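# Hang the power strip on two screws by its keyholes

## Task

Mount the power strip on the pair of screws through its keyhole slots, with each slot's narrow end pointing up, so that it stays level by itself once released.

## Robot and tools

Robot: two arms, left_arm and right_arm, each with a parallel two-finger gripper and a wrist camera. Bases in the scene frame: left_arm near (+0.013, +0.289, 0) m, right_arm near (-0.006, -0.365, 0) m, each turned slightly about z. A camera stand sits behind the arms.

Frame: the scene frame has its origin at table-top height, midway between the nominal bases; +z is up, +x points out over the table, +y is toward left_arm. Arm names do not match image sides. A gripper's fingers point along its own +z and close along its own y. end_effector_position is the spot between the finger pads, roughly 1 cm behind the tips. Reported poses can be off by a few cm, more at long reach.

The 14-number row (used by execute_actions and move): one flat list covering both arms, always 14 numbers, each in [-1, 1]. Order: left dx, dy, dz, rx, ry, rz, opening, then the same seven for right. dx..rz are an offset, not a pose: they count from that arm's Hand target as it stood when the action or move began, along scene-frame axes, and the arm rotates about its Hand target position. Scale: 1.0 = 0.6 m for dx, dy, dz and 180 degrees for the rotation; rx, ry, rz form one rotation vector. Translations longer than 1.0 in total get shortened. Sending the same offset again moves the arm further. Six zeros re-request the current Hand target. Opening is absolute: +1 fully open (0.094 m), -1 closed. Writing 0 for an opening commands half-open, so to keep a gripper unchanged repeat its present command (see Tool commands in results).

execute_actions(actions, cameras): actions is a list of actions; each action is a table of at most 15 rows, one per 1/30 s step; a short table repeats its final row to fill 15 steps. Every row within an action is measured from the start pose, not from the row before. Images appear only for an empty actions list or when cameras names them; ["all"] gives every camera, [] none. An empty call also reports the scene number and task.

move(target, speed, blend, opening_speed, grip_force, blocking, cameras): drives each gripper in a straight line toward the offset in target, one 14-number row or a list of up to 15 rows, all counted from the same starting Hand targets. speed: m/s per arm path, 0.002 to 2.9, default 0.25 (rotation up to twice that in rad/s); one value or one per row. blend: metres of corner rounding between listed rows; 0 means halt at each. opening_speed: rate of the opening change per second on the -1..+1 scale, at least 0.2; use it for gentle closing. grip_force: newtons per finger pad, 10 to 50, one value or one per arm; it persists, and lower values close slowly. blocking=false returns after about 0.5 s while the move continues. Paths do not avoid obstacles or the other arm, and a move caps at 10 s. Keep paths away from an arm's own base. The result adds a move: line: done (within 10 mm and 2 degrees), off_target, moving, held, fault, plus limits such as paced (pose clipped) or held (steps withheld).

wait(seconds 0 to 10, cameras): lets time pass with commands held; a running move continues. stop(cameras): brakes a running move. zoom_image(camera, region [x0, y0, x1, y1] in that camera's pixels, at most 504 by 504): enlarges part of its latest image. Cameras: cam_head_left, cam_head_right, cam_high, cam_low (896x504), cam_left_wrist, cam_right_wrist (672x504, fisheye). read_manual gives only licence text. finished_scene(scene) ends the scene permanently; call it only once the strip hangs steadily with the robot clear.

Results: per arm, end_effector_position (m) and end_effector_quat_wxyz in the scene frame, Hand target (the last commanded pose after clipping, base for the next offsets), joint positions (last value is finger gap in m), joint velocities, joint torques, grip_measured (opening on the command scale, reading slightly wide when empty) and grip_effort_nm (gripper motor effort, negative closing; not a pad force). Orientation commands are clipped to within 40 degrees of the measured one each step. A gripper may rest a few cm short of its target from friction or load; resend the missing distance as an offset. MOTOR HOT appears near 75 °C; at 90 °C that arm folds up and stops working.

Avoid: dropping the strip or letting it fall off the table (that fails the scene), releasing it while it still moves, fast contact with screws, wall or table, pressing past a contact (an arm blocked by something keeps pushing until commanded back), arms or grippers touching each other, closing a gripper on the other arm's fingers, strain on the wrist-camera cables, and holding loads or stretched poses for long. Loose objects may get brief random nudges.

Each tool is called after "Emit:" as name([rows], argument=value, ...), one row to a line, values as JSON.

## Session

Scene 1 solved. Now scene 2.

Emit:
execute_actions(actions=[], cameras=["all"])

Emit:
zoom_image(camera="cam_head_left", region=[300, 60, 700, 380])

Emit:
zoom_image(camera="cam_high", region=[150, 100, 650, 504])

Scene clock: 0.00 s.
left_arm: end_effector_position=(+0.3614, +0.3792, +0.1850) grip_measured=+1.000 grip_effort_nm=n/a end_effector_quat_wxyz=(+0.585, +0.319, +0.743, -0.065) | right_arm: end_effector_position=(+0.0436, -0.1338, +0.1623) grip_measured=+1.000 grip_effort_nm=n/a end_effector_quat_wxyz=(+0.278, -0.524, +0.742, +0.312)
Joint positions: left_arm=[0.745 1.416 0.811 -0.167 1.115 1.015 0.094] | right_arm=[1.158 0.605 0.595 -0.714 -0.185 0.067 0.094]
Joint velocities: within noise
Joint torques (N m): no reading
Heat: left arm: 34 °C; right arm: 37 °C.
Hand target: left_arm +0.3606, +0.3771, +0.1893; +0.589, +0.321, +0.739, -0.070 | right_arm +0.0441, -0.1318, +0.1700; +0.287, -0.523, +0.737, +0.318
Tool commands: left_gripper/opening=+1.0 right_gripper/opening=+1.0
camera_calibration:
cam_left_wrist: T_world_to_cam=[[-0.526898, -0.787451, -0.319844, 0.554566], [-0.55605, 0.603981, -0.570978, 0.116965], [0.642797, -0.122998, -0.756098, 0.0608207], [0, 0, 0, 1]] pos_world=[0.318143, 0.37353, 0.290146]
cam_right_wrist: T_world_to_cam=[[0.94567, -0.23791, -0.221601, -0.0329117], [-0.289655, -0.926068, -0.241865, -0.0303852], [-0.147676, 0.292913, -0.944666, 0.304622], [0, 0, 0, 1]] pos_world=[0.0673075, -0.125196, 0.273123]

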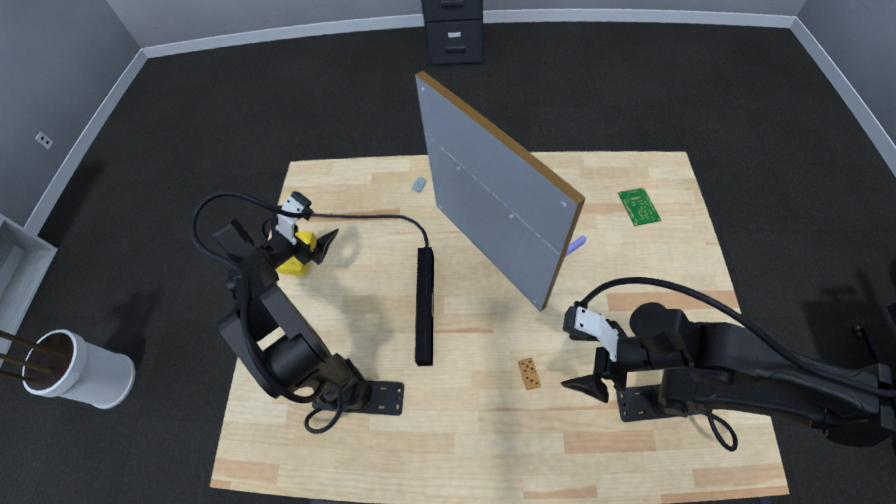

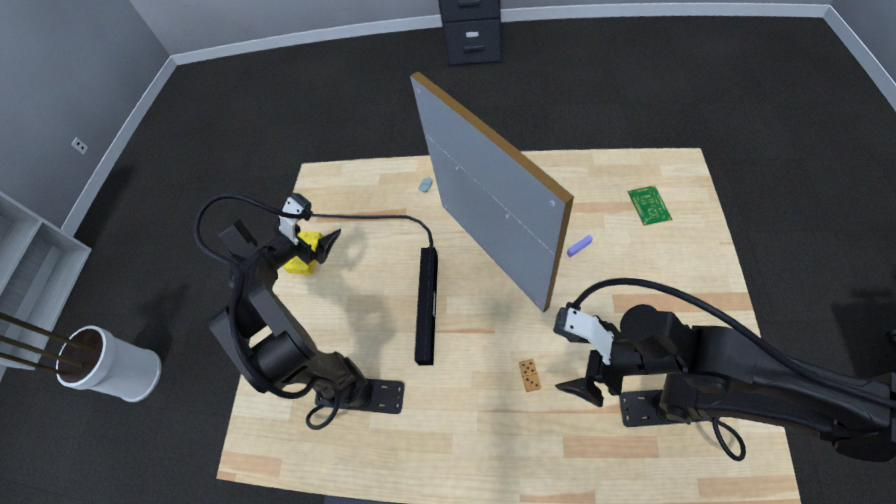

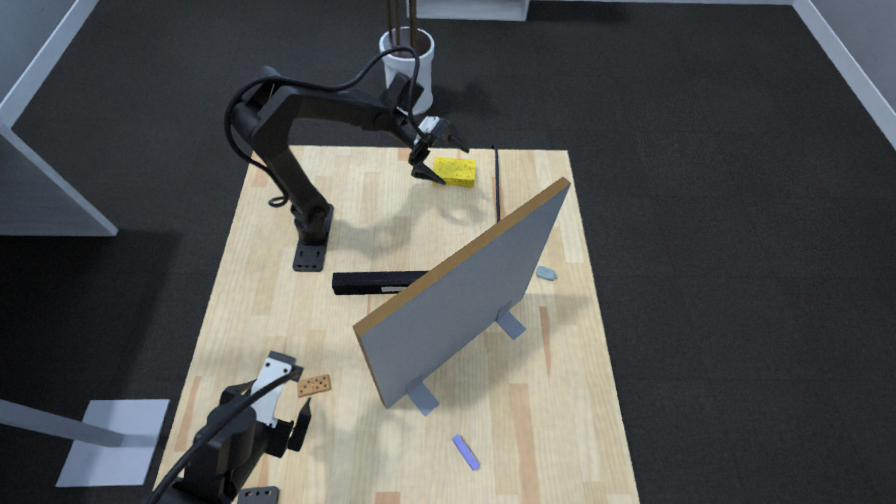

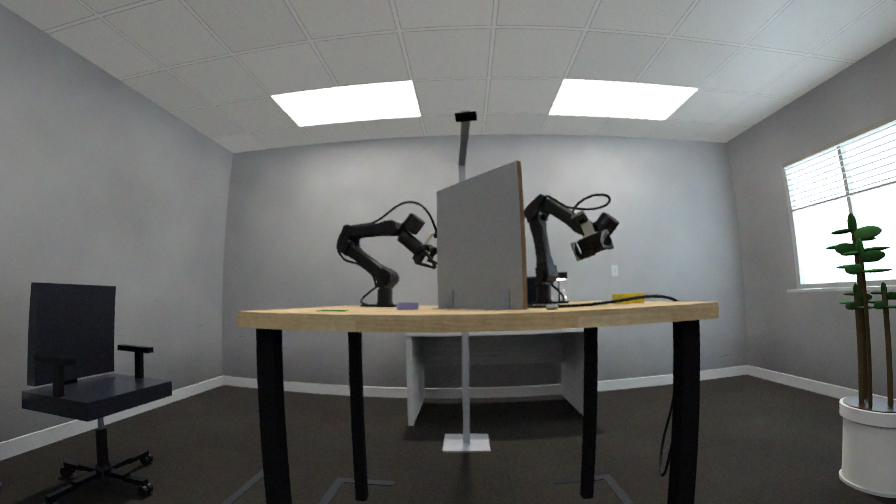

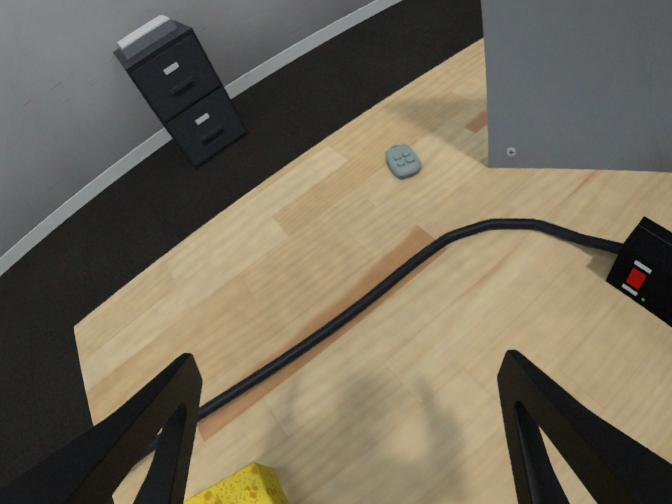

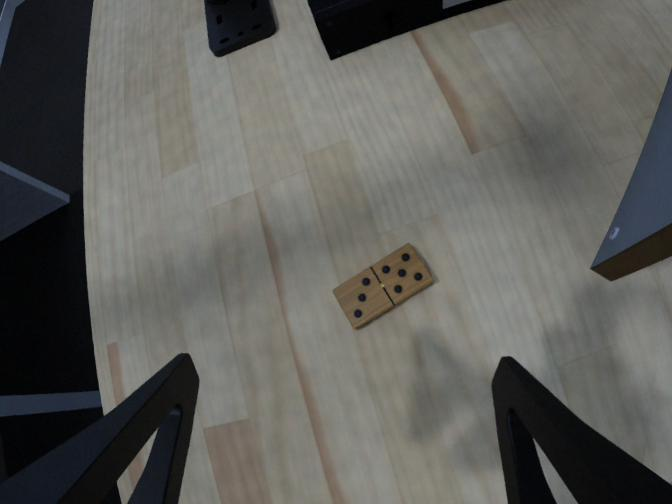

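Scaled by 1.260 from the camera's 896x504 image, which has a finer 1280x720 frame.

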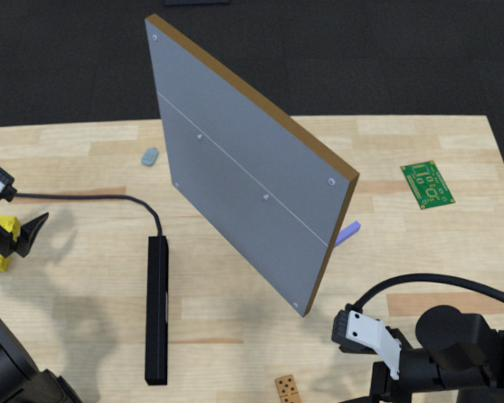

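Scaled by 1.008 from the camera's 896x504 image, which has a finer 1280x720 frame.

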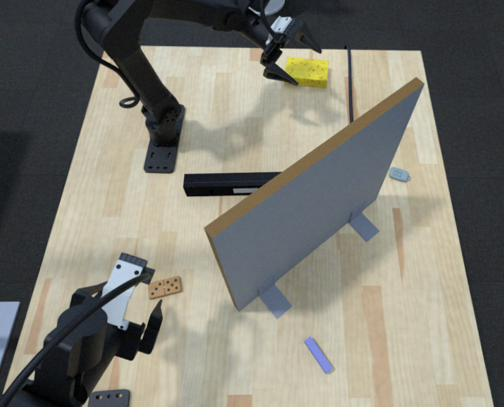

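Emit:
zoom_image(camera="cam_high", region=[310, 250, 450, 310])

Emit:
zoom_image(camera="cam_head_left", region=[385, 230, 465, 380])

Emit:
zoom_image(camera="cam_right_wrist", region=[280, 0, 540, 120])

Emit:
zoom_image(camera="cam_left_wrist", region=[560, 180, 672, 340])

Emit:
zoom_image(camera="cam_head_right", region=[405, 230, 455, 380])

Scaled by 3.600 from the camera's 896x504 image, which has a finer 1280x720 frame.

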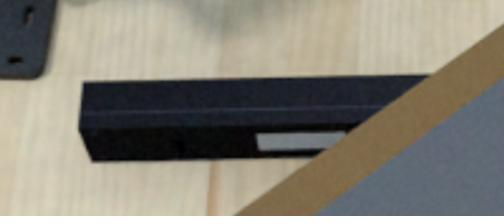

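Scaled by 3.360 from the camera's 896x504 image, which has a finer 1280x720 frame.

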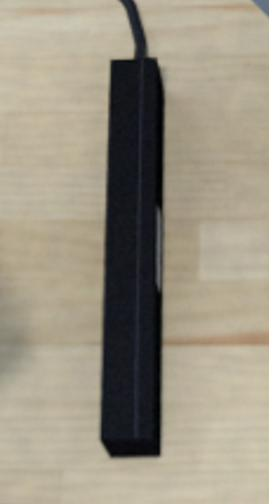

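Scaled by 1.938 from the camera's 672x504 image, which has a finer 960x720 frame.

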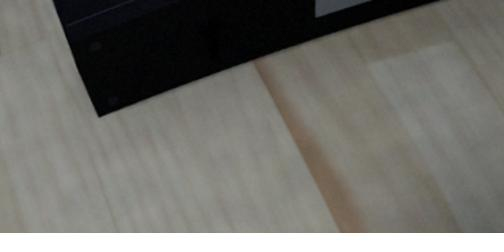

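Scaled by 3.150 from the camera's 672x504 image, which has a finer 960x720 frame.

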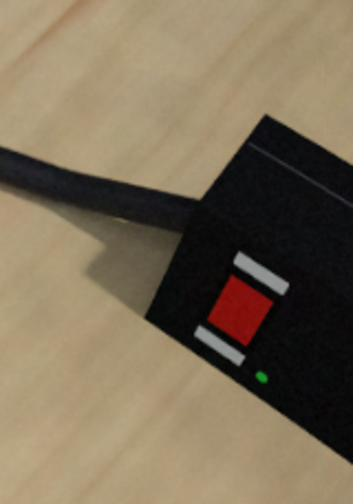

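Scaled by 3.360 from the camera's 896x504 image, which has a finer 1280x720 frame.

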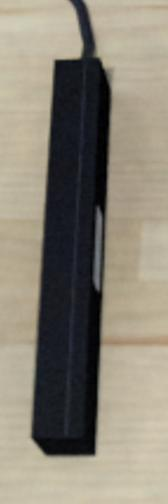

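Emit:
zoom_image(camera="cam_right_wrist", region=[350, 0, 430, 50])

Emit:
zoom_image(camera="cam_high", region=[330, 270, 410, 300])

Scaled by 6.300 from the camera's 672x504 image, which has a finer 960x720 frame.

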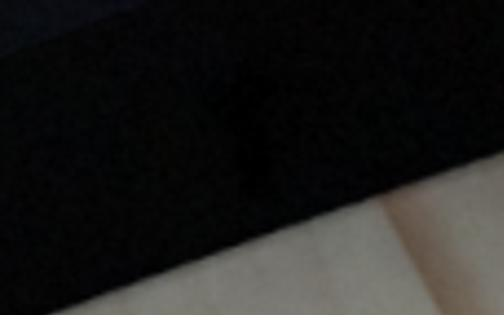

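Scaled by 6.300 from the camera's 896x504 image, which has a finer 1280x720 frame.

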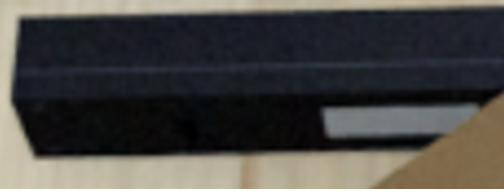

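Emit:
move(target=[0,0,0,0,0,0,1,0.07,-0.07,0.04,0.161,-0.051,-0.190,1], speed=0.4, cameras=["cam_right_wrist","cam_head_left"])

Scene clock: 35.50 s.
left_arm: end_effector_position=(+0.3614, +0.3792, +0.1850) grip_measured=+1.000 grip_effort_nm=0.01 end_effector_quat_wxyz=(+0.585, +0.319, +0.743, -0.065) | right_arm: end_effector_position=(+0.0828, -0.1740, +0.1936) grip_measured=+1.000 grip_effort_nm=0.01 end_effector_quat_wxyz=(+0.538, -0.238, +0.728, +0.352)
Joint positions: left_arm=[0.745 1.416 0.811 -0.167 1.115 1.015 0.094] | right_arm=[1.898 0.124 0.281 -0.504 1.033 0.563 0.094]
Joint torques (N m): left_arm=[0.08 -4.82 6.95 1.13 0.5 0.01] | right_arm=[-0.47 3.71 6.37 1.45 0.38 0.13]
Heat: left arm: 36 °C; right arm: 38 °C.
Hand target: left_arm +0.3606, +0.3771, +0.1893; +0.589, +0.321, +0.739, -0.070 | right_arm +0.0861, -0.1739, +0.1939; +0.543, -0.223, +0.730, +0.350
Off the commanded pose: left_arm 0.005 m, 1 deg | right_arm 0.003 m, 2 deg.
move: done
camera_calibration:
cam_right_wrist: T_world_to_cam=[[0.743666, -0.602362, -0.290036, -0.106025], [-0.600154, -0.410335, -0.686615, 0.152828], [0.294579, 0.684679, -0.666662, 0.329469], [0, 0, 0, 1]] pos_world=[0.0735129, -0.226735, 0.293828]
Images, in order (width x height): cam_head_left 896x504, cam_right_wrist 672x504.

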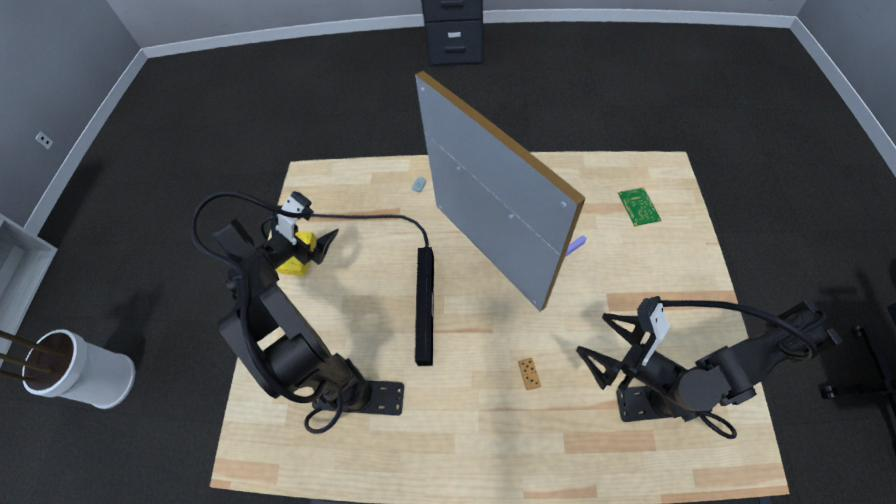

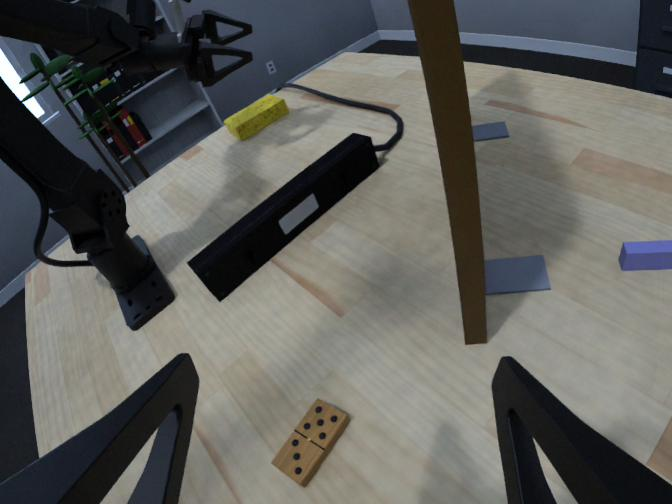

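Emit:
zoom_image(camera="cam_right_wrist", region=[180, 200, 330, 310])

Emit:
zoom_image(camera="cam_right_wrist", region=[300, 120, 400, 210])

Scaled by 3.360 from the camera's 672x504 image, which has a finer 960x720 frame.

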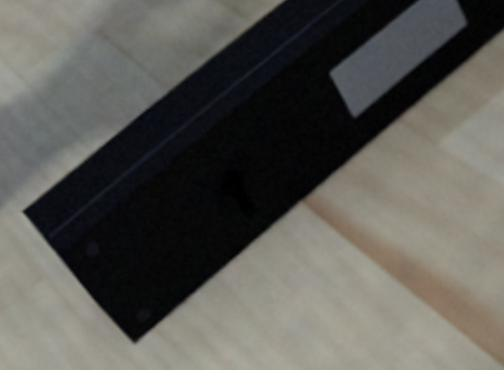

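Scaled by 5.040 from the camera's 672x504 image, which has a finer 960x720 frame.

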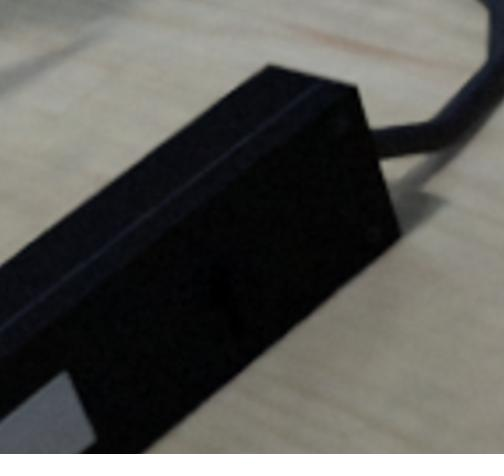

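Emit:
zoom_image(camera="cam_head_left", region=[415, 120, 575, 310])

Emit:
execute_actions(actions=[], cameras=["cam_head_right"])

Emit:
zoom_image(camera="cam_head_right", region=[415, 120, 575, 310])

Scaled by 2.653 from the camera's 896x504 image, which has a finer 1280x720 frame.

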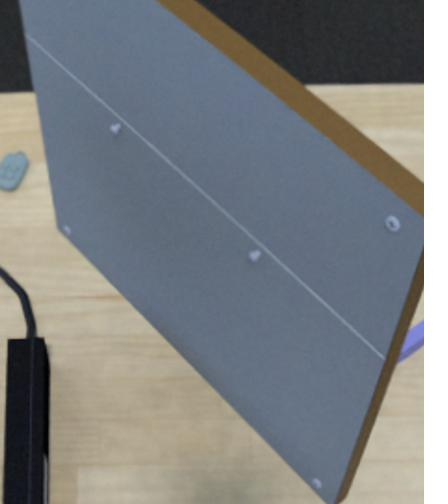

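Scene clock: 69.00 s.
left_arm: end_effector_position=(+0.3614, +0.3792, +0.1850) grip_measured=+1.000 grip_effort_nm=0.01 end_effector_quat_wxyz=(+0.585, +0.319, +0.743, -0.065) | right_arm: end_effector_position=(+0.0829, -0.1740, +0.1937) grip_measured=+1.000 grip_effort_nm=0.01 end_effector_quat_wxyz=(+0.538, -0.238, +0.728, +0.352)
Joint positions: left_arm=[0.745 1.416 0.811 -0.167 1.115 1.015 0.094] | right_arm=[1.898 0.124 0.281 -0.503 1.033 0.563 0.094]
Joint velocities: within noise
Joint torques (N m): left_arm=[0.13 -5.04 6.76 1.15 0.48 -0.01] | right_arm=[-0.44 3.71 6.38 1.45 0.39 0.13]
Heat: left arm: 36 °C; right arm: 38 °C.
Hand target: left_arm +0.3606, +0.3771, +0.1893; +0.589, +0.321, +0.739, -0.070 | right_arm +0.0861, -0.1739, +0.1940; +0.543, -0.222, +0.730, +0.350
Tool commands: left_gripper/opening=+1.0 right_gripper/opening=+1.0
Off the commanded pose: left_arm 0.005 m, 1 deg | right_arm 0.003 m, 2 deg.
Images, in order (width x height): cam_head_right 896x504.

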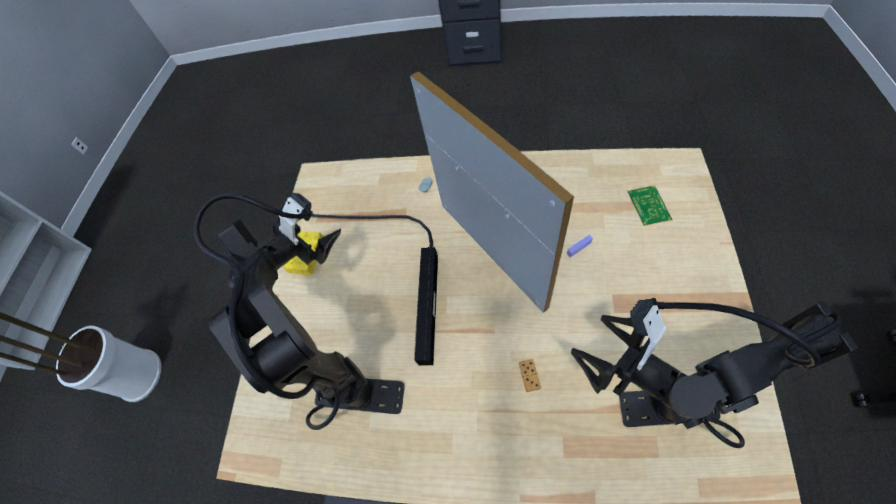

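Scaled by 2.653 from the camera's 896x504 image, which has a finer 1280x720 frame.

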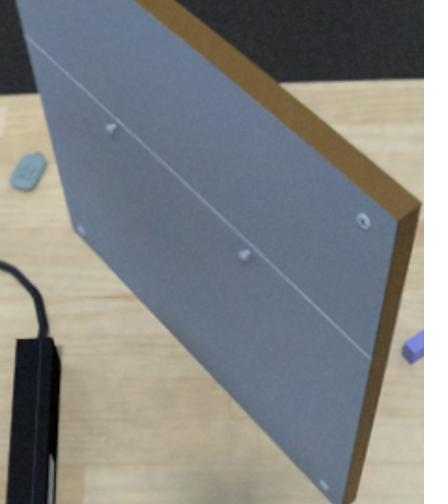

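Emit:
move(target=[0,0,0,0,0,0,1,0.023,0.25,0.13,-0.323,-0.4805,0.428,1], speed=0.5, cameras=["cam_right_wrist","cam_head_left","cam_high"])

Scene clock: 160.67 s.
left_arm: end_effector_position=(+0.3614, +0.3792, +0.1850) grip_measured=+1.000 grip_effort_nm=0.01 end_effector_quat_wxyz=(+0.585, +0.319, +0.743, -0.065) | right_arm: end_effector_position=(+0.1031, -0.0262, +0.2665) grip_measured=+1.000 grip_effort_nm=-0.01 end_effector_quat_wxyz=(-0.393, +0.919, -0.014, -0.007)
Joint positions: left_arm=[0.745 1.416 0.811 -0.167 1.115 1.015 0.094] | right_arm=[1.026 1.285 1.329 -0.87 -0.347 -1.892 0.094]
Joint torques (N m): left_arm=[0.09 -4.88 6.84 1.13 0.51 0.03] | right_arm=[0.59 -3.48 9.88 0.91 -0.2 -0.04]
Heat: left arm: 36 °C; right arm: 37 °C.
Hand target: left_arm +0.3606, +0.3771, +0.1893; +0.589, +0.321, +0.739, -0.070 | right_arm +0.1000, -0.0239, +0.2720; -0.393, +0.919, -0.006, -0.011
Off the commanded pose: left_arm 0.005 m, 1 deg | right_arm 0.007 m, 1 deg.
move: done
camera_calibration:
cam_right_wrist: T_world_to_cam=[[0.0581233, 0.721766, 0.689692, -0.166673], [0.825112, -0.423633, 0.373799, -0.154216], [0.561972, 0.547346, -0.620161, 0.2274], [0, 0, 0, 1]] pos_world=[0.00914034, -0.0694984, 0.313623]
Images, in order (width x height): cam_head_left 896x504, cam_high 896x504, cam_right_wrist 672x504.

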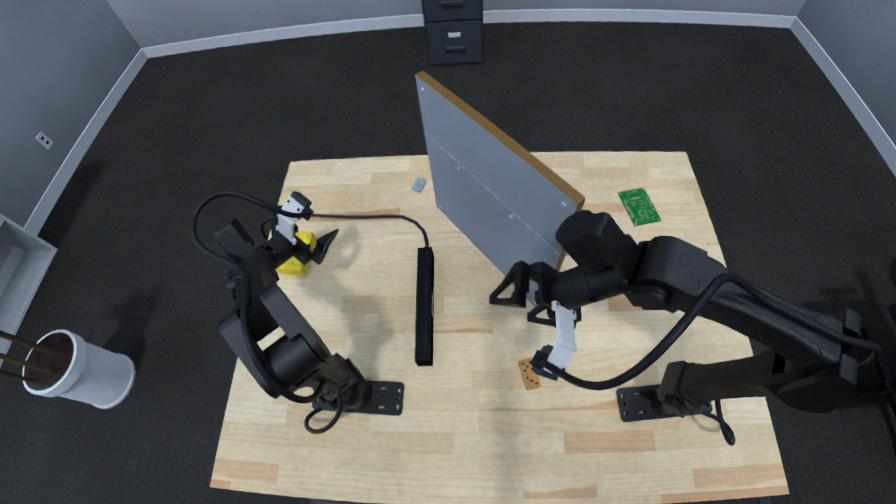

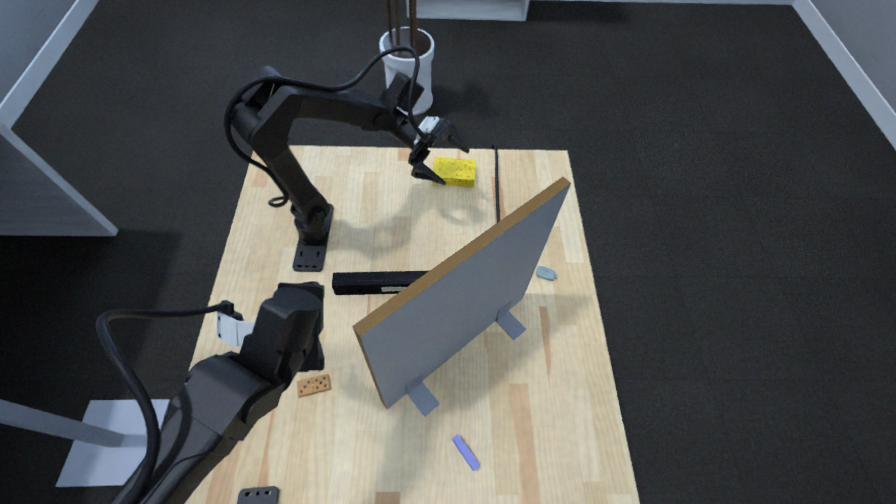

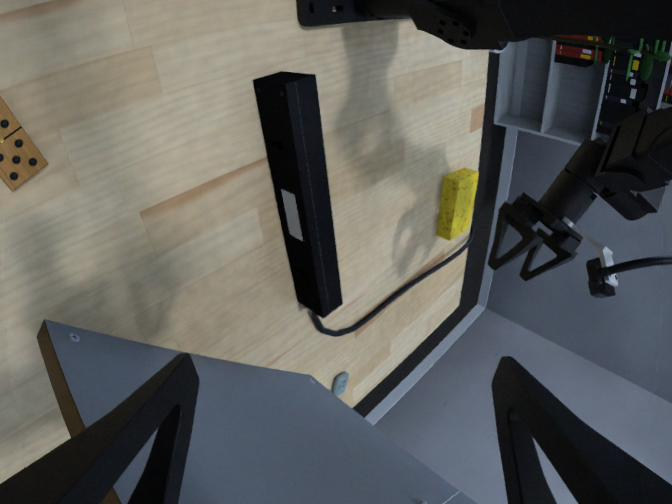

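Emit:
move(target=[0,0,0,0,0,0,1,0.06,0.287,-0.19,-0.25,0,0,0.3], speed=0.3, cameras=["cam_right_wrist","cam_head_left","cam_high"])

Scene clock: 170.20 s.
left_arm: end_effector_position=(+0.3614, +0.3792, +0.1850) grip_measured=+1.000 grip_effort_nm=0.01 end_effector_quat_wxyz=(+0.585, +0.319, +0.743, -0.065) | right_arm: end_effector_position=(+0.1384, +0.1491, +0.1640) grip_measured=+0.302 grip_effort_nm=-0.10 end_effector_quat_wxyz=(-0.163, +0.986, -0.008, +0.034)
Joint positions: left_arm=[0.745 1.416 0.811 -0.167 1.115 1.015 0.094] | right_arm=[1.23 2.534 2.842 -1.546 -0.024 -1.834 0.061]
Joint torques (N m): left_arm=[0.12 -4.78 6.91 1.15 0.49 -0.05] | right_arm=[0.43 -11.95 8.21 0.3 0.04 0.09]
Heat: left arm: 36 °C; right arm: 38 °C.
Hand target: left_arm +0.3606, +0.3771, +0.1893; +0.589, +0.321, +0.739, -0.070 | right_arm +0.1358, +0.1483, +0.1580; -0.011, +1.000, -0.009, -0.008
Off the commanded pose: left_arm 0.005 m, 1 deg | right_arm 0.006 m, 18 deg.
elbow stopped short (right arm): the move would have taken joint 3 (elbow) straighter than the controller allows.
move: off_target (right_arm)
camera_calibration:
cam_right_wrist: T_world_to_cam=[[0.0358011, 0.95934, 0.279972, -0.189658], [0.783932, -0.200712, 0.587508, -0.13332], [0.619814, 0.198445, -0.759243, 0.114928], [0, 0, 0, 1]] pos_world=[0.0400701, 0.13238, 0.218684]
Images, in order (width x height): cam_head_left 896x504, cam_high 896x504, cam_right_wrist 672x504.

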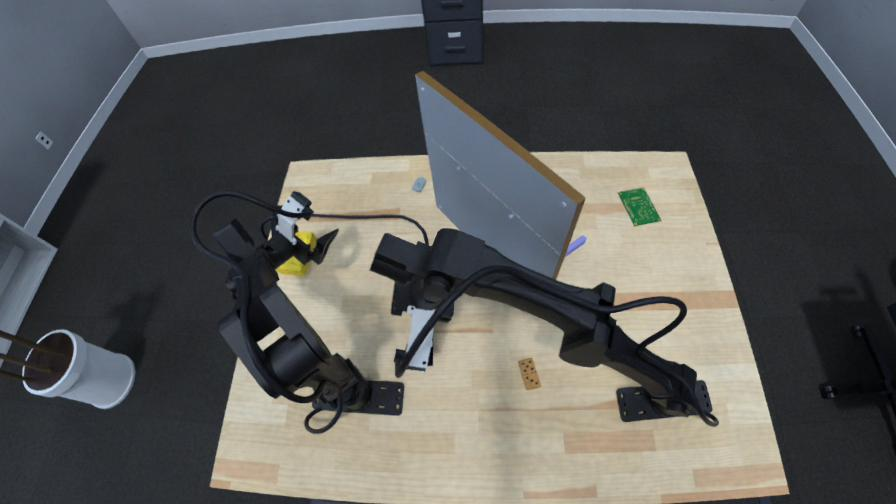

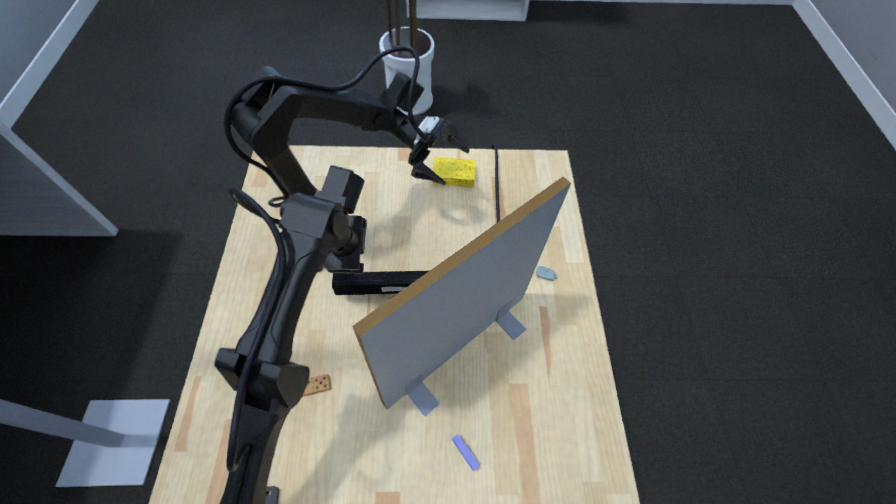

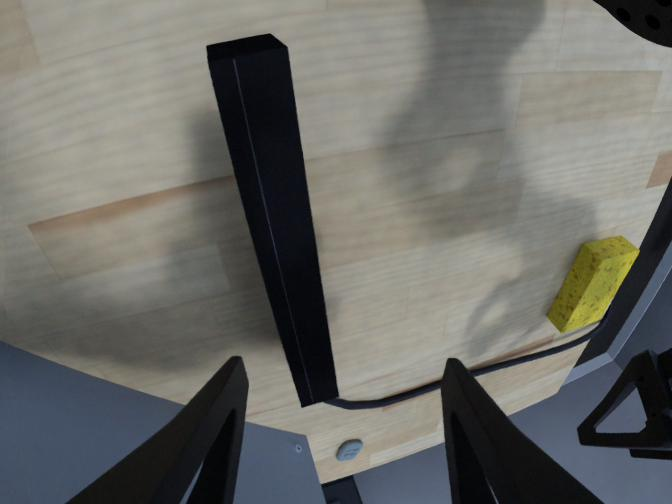

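Emit:
move(target=[0,0,0,0,0,0,1,0.02,0,-0.13,0,0,0,0.3], speed=0.2, cameras=["cam_right_wrist","cam_head_left","cam_high"])

Scene clock: 178.27 s.
left_arm: end_effector_position=(+0.3614, +0.3792, +0.1850) grip_measured=+1.000 grip_effort_nm=0.01 end_effector_quat_wxyz=(+0.585, +0.319, +0.743, -0.065) | right_arm: end_effector_position=(+0.1442, +0.1481, +0.0872) grip_measured=+0.302 grip_effort_nm=-0.11 end_effector_quat_wxyz=(-0.091, +0.996, -0.012, +0.014)
Joint positions: left_arm=[0.745 1.416 0.811 -0.167 1.115 1.015 0.094] | right_arm=[1.22 2.683 2.843 -1.548 -0.023 -1.839 0.061]
Joint torques (N m): left_arm=[0.06 -4.89 6.9 1.13 0.51 0] | right_arm=[-0.47 -12.56 8.29 0.18 0 -0.09]
Heat: left arm: 36 °C; right arm: 38 °C.
Hand target: left_arm +0.3606, +0.3771, +0.1893; +0.589, +0.321, +0.739, -0.070 | right_arm +0.1479, +0.1483, +0.0801; -0.012, +1.000, -0.009, -0.008
Off the commanded pose: left_arm 0.005 m, 1 deg | right_arm 0.008 m, 9 deg.
elbow stopped short (right arm): the move would have taken joint 3 (elbow) straighter than the controller allows.
move: off_target (right_arm)
camera_calibration:
cam_right_wrist: T_world_to_cam=[[0.0510206, 0.989248, 0.137062, -0.161602], [0.806864, -0.121706, 0.578064, -0.107106], [0.58853, 0.0810969, -0.804398, 0.0789545], [0, 0, 0, 1]] pos_world=[0.0481982, 0.140426, 0.147575]
Images, in order (width x height): cam_head_left 896x504, cam_high 896x504, cam_right_wrist 672x504.

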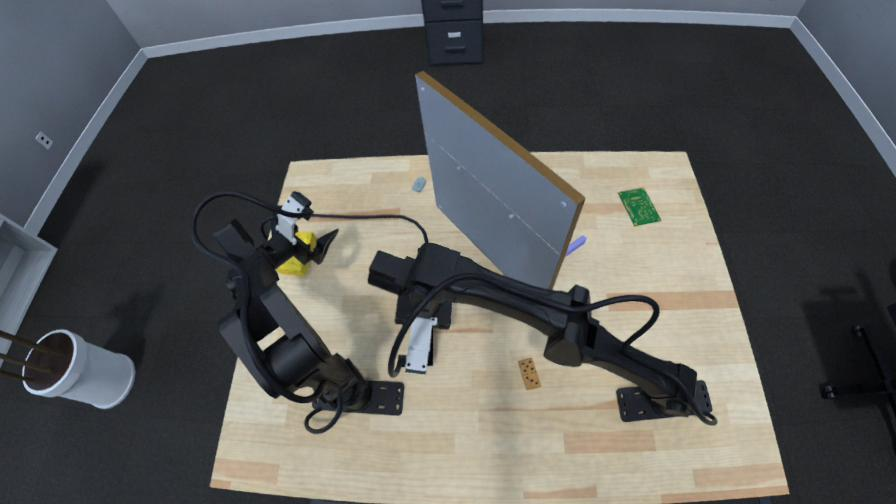

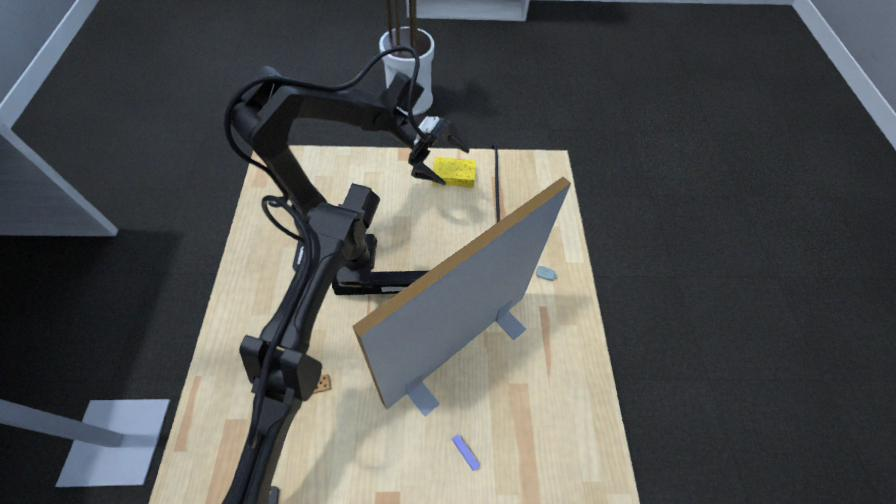

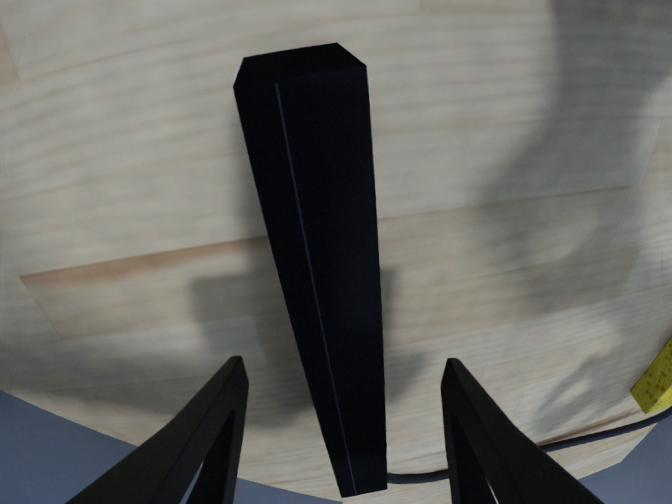

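Emit:
move([
  [0,0,0,0,0,0,1,0,0,-0.065,0,0,0,0.3],
  [0,0,0,0,0,0,1,0,0,-0.065,0,0,0,-0.45],
], speed=0.12, grip_force=[50,25], cameras=["cam_right_wrist","cam_head_left"])

Scene clock: 185.57 s.
left_arm: end_effector_position=(+0.3614, +0.3792, +0.1850) grip_measured=+1.000 grip_effort_nm=0.01 end_effector_quat_wxyz=(+0.585, +0.319, +0.743, -0.065) | right_arm: end_effector_position=(+0.1440, +0.1474, +0.0501) grip_measured=-0.251 grip_effort_nm=-0.49 end_effector_quat_wxyz=(-0.062, +0.998, -0.010, +0.006)
Joint positions: left_arm=[0.745 1.416 0.811 -0.167 1.115 1.015 0.094] | right_arm=[1.22 2.756 2.843 -1.536 -0.023 -1.844 0.035]
Joint torques (N m): left_arm=[-0.05 -4.82 6.93 1.11 0.5 -0.02] | right_arm=[-0.43 -12.59 8.35 0.14 0.01 -0.06]
Heat: left arm: 36 °C; right arm: 38 °C.
Hand target: left_arm +0.3606, +0.3771, +0.1893; +0.589, +0.321, +0.739, -0.070 | right_arm +0.1478, +0.1483, +0.0410; -0.012, +1.000, -0.009, -0.008
Off the commanded pose: left_arm 0.005 m, 1 deg | right_arm 0.010 m, 6 deg.
elbow stopped short (right arm): the move would have taken joint 3 (elbow) straighter than the controller allows.
grip_force (N): 50, 25
move: off_target (right_arm); target 2's new opening was sent with right_arm's hand 0.011 m and 5 deg from that target
camera_calibration:
cam_right_wrist: T_world_to_cam=[[0.0475733, 0.995807, 0.0781374, -0.153361], [0.817106, -0.0837907, 0.570366, -0.0923413], [0.574522, 0.0367123, -0.817665, 0.0586185], [0, 0, 0, 1]] pos_world=[0.0490708, 0.142829, 0.112582]
Images, in order (width x height): cam_head_left 896x504, cam_right_wrist 672x504.

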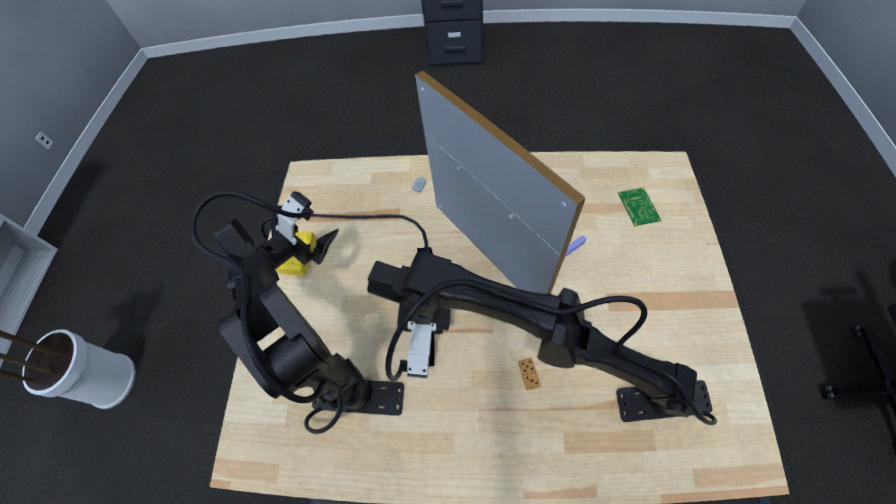

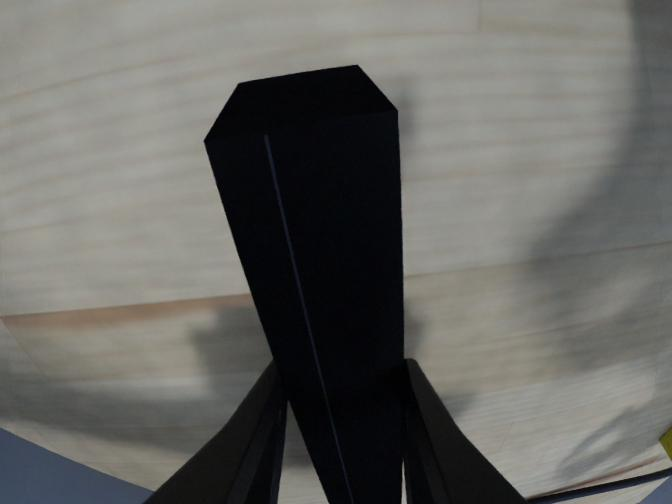

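Emit:
move([
  [0,0,0,0,0,0,1,0,0,0.035,0,0,0,-0.45],
  [0,0,0,0,0,0,1,0,-0.0545,0.035,0.22,0,0,-0.45],
  [0,0,0,0,0,0,1,0,-0.097,0.010,0.385,0,0,-0.45],
], speed=0.12, blend=[0.01,0.01,0], cameras=["cam_right_wrist","cam_head_left","cam_high"])

Scene clock: 211.90 s.
left_arm: end_effector_position=(+0.3614, +0.3792, +0.1850) grip_measured=+1.000 grip_effort_nm=0.01 end_effector_quat_wxyz=(+0.585, +0.319, +0.743, -0.065) | right_arm: end_effector_position=(+0.1476, +0.0865, +0.0399) grip_measured=-0.258 grip_effort_nm=-0.56 end_effector_quat_wxyz=(-0.557, +0.831, -0.007, -0.007)
Joint positions: left_arm=[0.745 1.416 0.811 -0.167 1.115 1.015 0.094] | right_arm=[1.014 2.016 0.729 0.848 -0.462 -1.757 0.035]
Joint torques (N m): left_arm=[0.09 -4.83 6.83 1.13 0.54 -0.01] | right_arm=[-0.46 -7.86 5.05 2.12 -0.38 0.17]
Heat: left arm: 36 °C; right arm: 38 °C.
Hand target: left_arm +0.3606, +0.3771, +0.1893; +0.589, +0.321, +0.739, -0.070 | right_arm +0.1478, +0.0902, +0.0470; -0.578, +0.816, -0.003, -0.012
Off the commanded pose: left_arm 0.005 m, 1 deg | right_arm 0.008 m, 3 deg.
elbow stopped short (right arm): the move would have taken joint 3 (elbow) straighter than the controller allows.
grip_force (N): 50, 25
move: off_target (right_arm)
camera_calibration:
cam_right_wrist: T_world_to_cam=[[0.0465598, 0.421325, 0.905714, -0.0752739], [0.826544, -0.525407, 0.201922, -0.0429589], [0.560943, 0.739211, -0.372707, -0.0260833], [0, 0, 0, 1]] pos_world=[0.0536434, 0.028425, 0.0671296]
Images, in order (width x height): cam_head_left 896x504, cam_high 896x504, cam_right_wrist 672x504.

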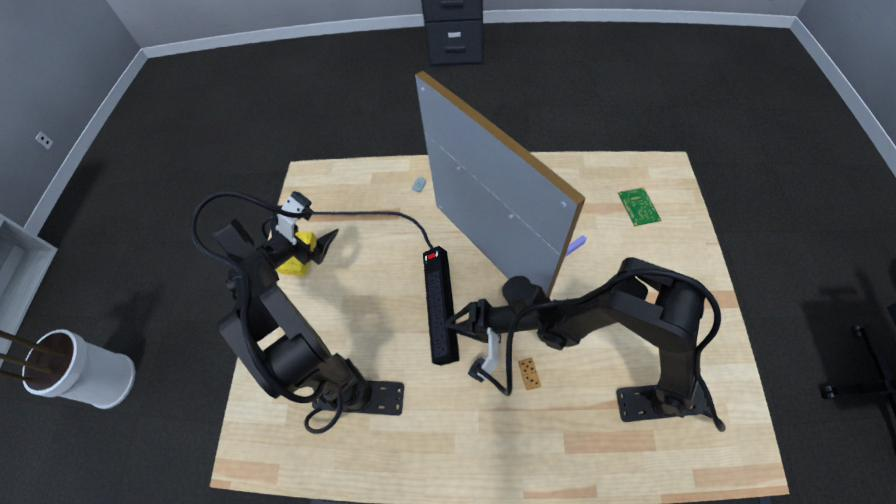

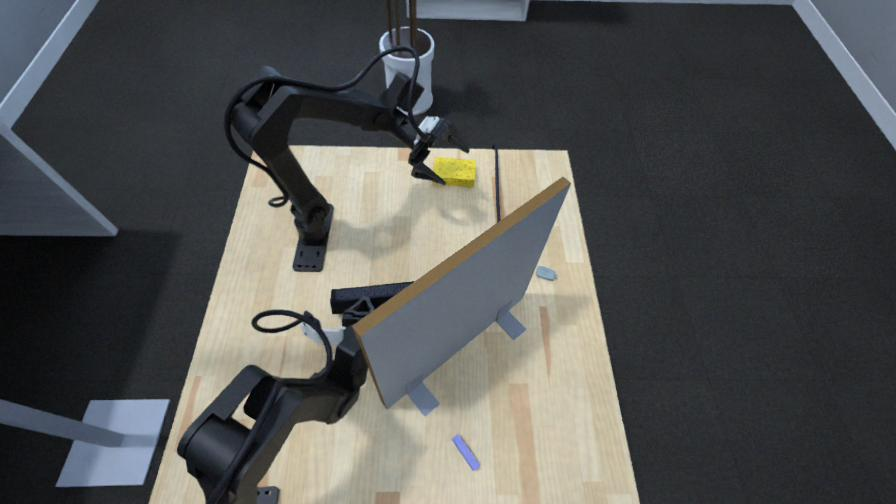

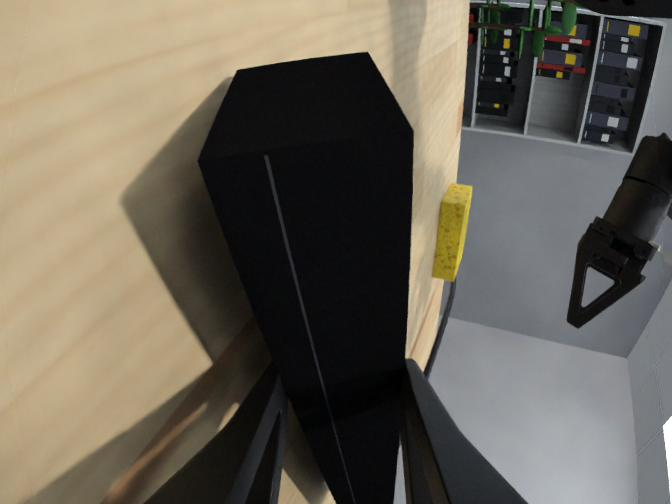

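Emit:
move([
  [0,0,0,0,0,0,1,0,-0.003,-0.022,0.01,0,0,-0.25],
  [0,0,0,0,0,0,1,0,-0.003,-0.022,0.01,0,0,0.1],
], speed=0.08, opening_speed=0.3, cameras=["cam_right_wrist","cam_high"])

Scene clock: 222.20 s.
left_arm: end_effector_position=(+0.3614, +0.3792, +0.1850) grip_measured=+1.000 grip_effort_nm=0.01 end_effector_quat_wxyz=(+0.585, +0.319, +0.743, -0.065) | right_arm: end_effector_position=(+0.1484, +0.0895, +0.0380) grip_measured=+0.098 grip_effort_nm=0.13 end_effector_quat_wxyz=(-0.587, +0.810, +0.000, -0.003)
Joint positions: left_arm=[0.745 1.416 0.811 -0.167 1.115 1.015 0.094] | right_arm=[1.009 2.09 0.712 1.019 -0.482 -1.738 0.052]
Joint torques (N m): left_arm=[0.01 -4.92 6.91 1.13 0.52 -0.02] | right_arm=[-0.46 -7.45 4.45 1.78 -0.27 0.15]
Heat: left arm: 36 °C; right arm: 37 °C.
Hand target: left_arm +0.3606, +0.3771, +0.1893; +0.589, +0.321, +0.739, -0.070 | right_arm +0.1479, +0.0883, +0.0338; -0.591, +0.807, -0.003, -0.012
Off the commanded pose: left_arm 0.005 m, 1 deg | right_arm 0.004 m, 1 deg.
grip_force (N): 50, 25
move: done
camera_calibration:
cam_right_wrist: T_world_to_cam=[[0.0310626, 0.35389, 0.934771, -0.0675234], [0.82731, -0.53391, 0.174639, -0.040021], [0.560887, 0.76792, -0.309361, -0.0344866], [0, 0, 0, 1]] pos_world=[0.0545503, 0.0290112, 0.0594393]
Images, in order (width x height): cam_high 896x504, cam_right_wrist 672x504.

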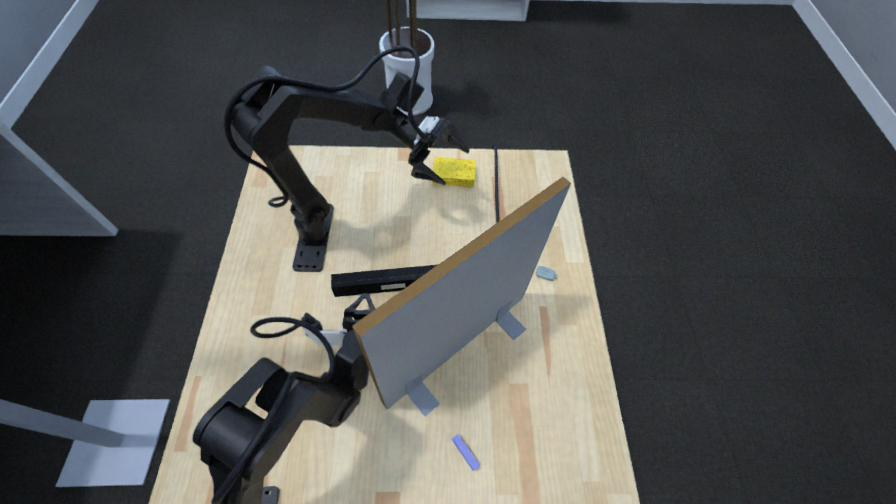

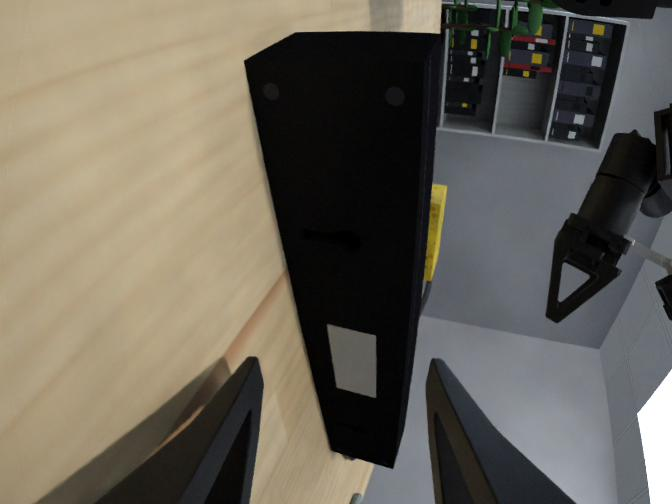

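Emit:
move([
  [0,0,0,0,0,0,1,0,-0.08,0.03,0,0,0,0.1],
  [0,0,0,0,0,0,1,-0.04,-0.08,0.25,-0.2,0,0,0.3],
], speed=0.25, blend=[0.02,0], cameras=["cam_right_wrist","cam_head_left"])

Emit:
zoom_image(camera="cam_head_left", region=[385, 230, 485, 380])

Scene clock: 257.70 s.
left_arm: end_effector_position=(+0.3614, +0.3792, +0.1850) grip_measured=+1.000 grip_effort_nm=0.01 end_effector_quat_wxyz=(+0.585, +0.319, +0.743, -0.065) | right_arm: end_effector_position=(+0.1264, +0.0365, +0.1810) grip_measured=+0.298 grip_effort_nm=0.12 end_effector_quat_wxyz=(-0.314, +0.949, -0.014, -0.005)
Joint positions: left_arm=[0.745 1.416 0.811 -0.167 1.115 1.015 0.094] | right_arm=[1.087 1.612 1.378 -0.742 -0.252 -1.892 0.061]
Joint torques (N m): left_arm=[0.03 -4.85 6.89 1.16 0.48 -0.03] | right_arm=[0.53 -6.39 9.91 0.72 -0.18 -0.05]
Heat: left arm: 36 °C; right arm: 38 °C.
Hand target: left_arm +0.3606, +0.3771, +0.1893; +0.589, +0.321, +0.739, -0.070 | right_arm +0.1238, +0.0403, +0.1837; -0.312, +0.950, -0.007, -0.010
Off the commanded pose: left_arm 0.005 m, 1 deg | right_arm 0.005 m, 1 deg.
grip_force (N): 50, 25
move: done
camera_calibration:
cam_right_wrist: T_world_to_cam=[[0.0571832, 0.827166, 0.559041, -0.134414], [0.825456, -0.354139, 0.439555, -0.12937], [0.561563, 0.436329, -0.70304, 0.146084], [0, 0, 0, 1]] pos_world=[0.0324399, 0.00162674, 0.234711]
Images, in order (width x height): cam_head_left 896x504, cam_right_wrist 672x504.

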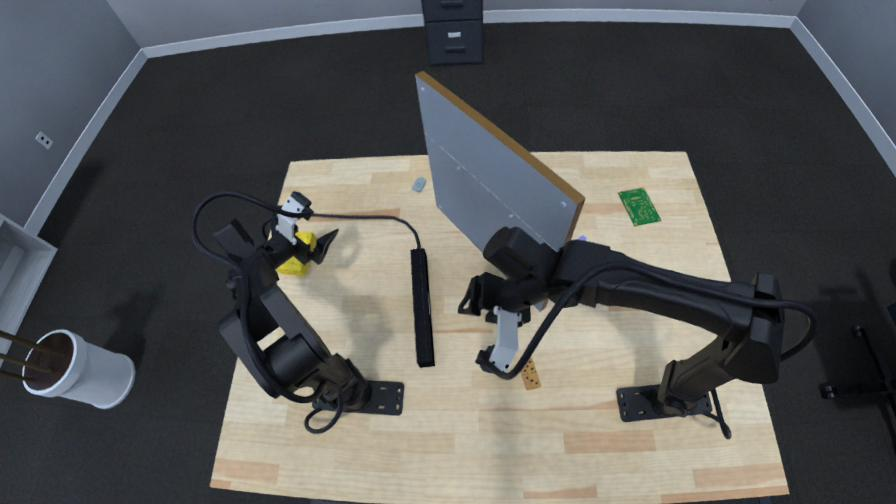

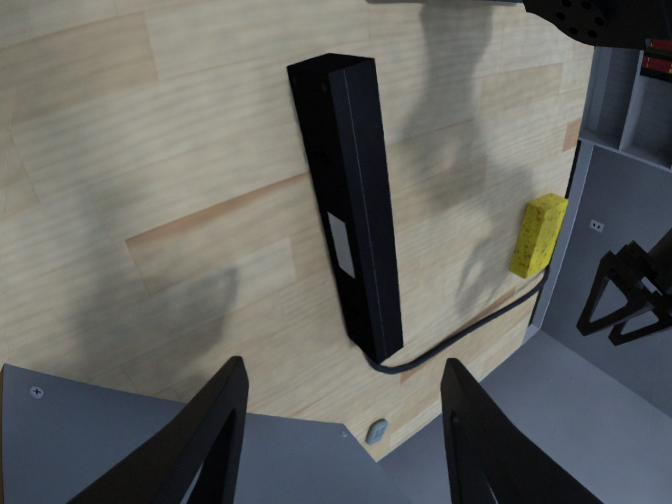

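Scaled by 3.360 from the camera's 896x504 image, which has a finer 1280x720 frame.

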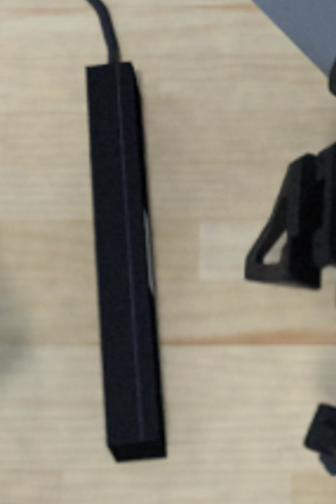

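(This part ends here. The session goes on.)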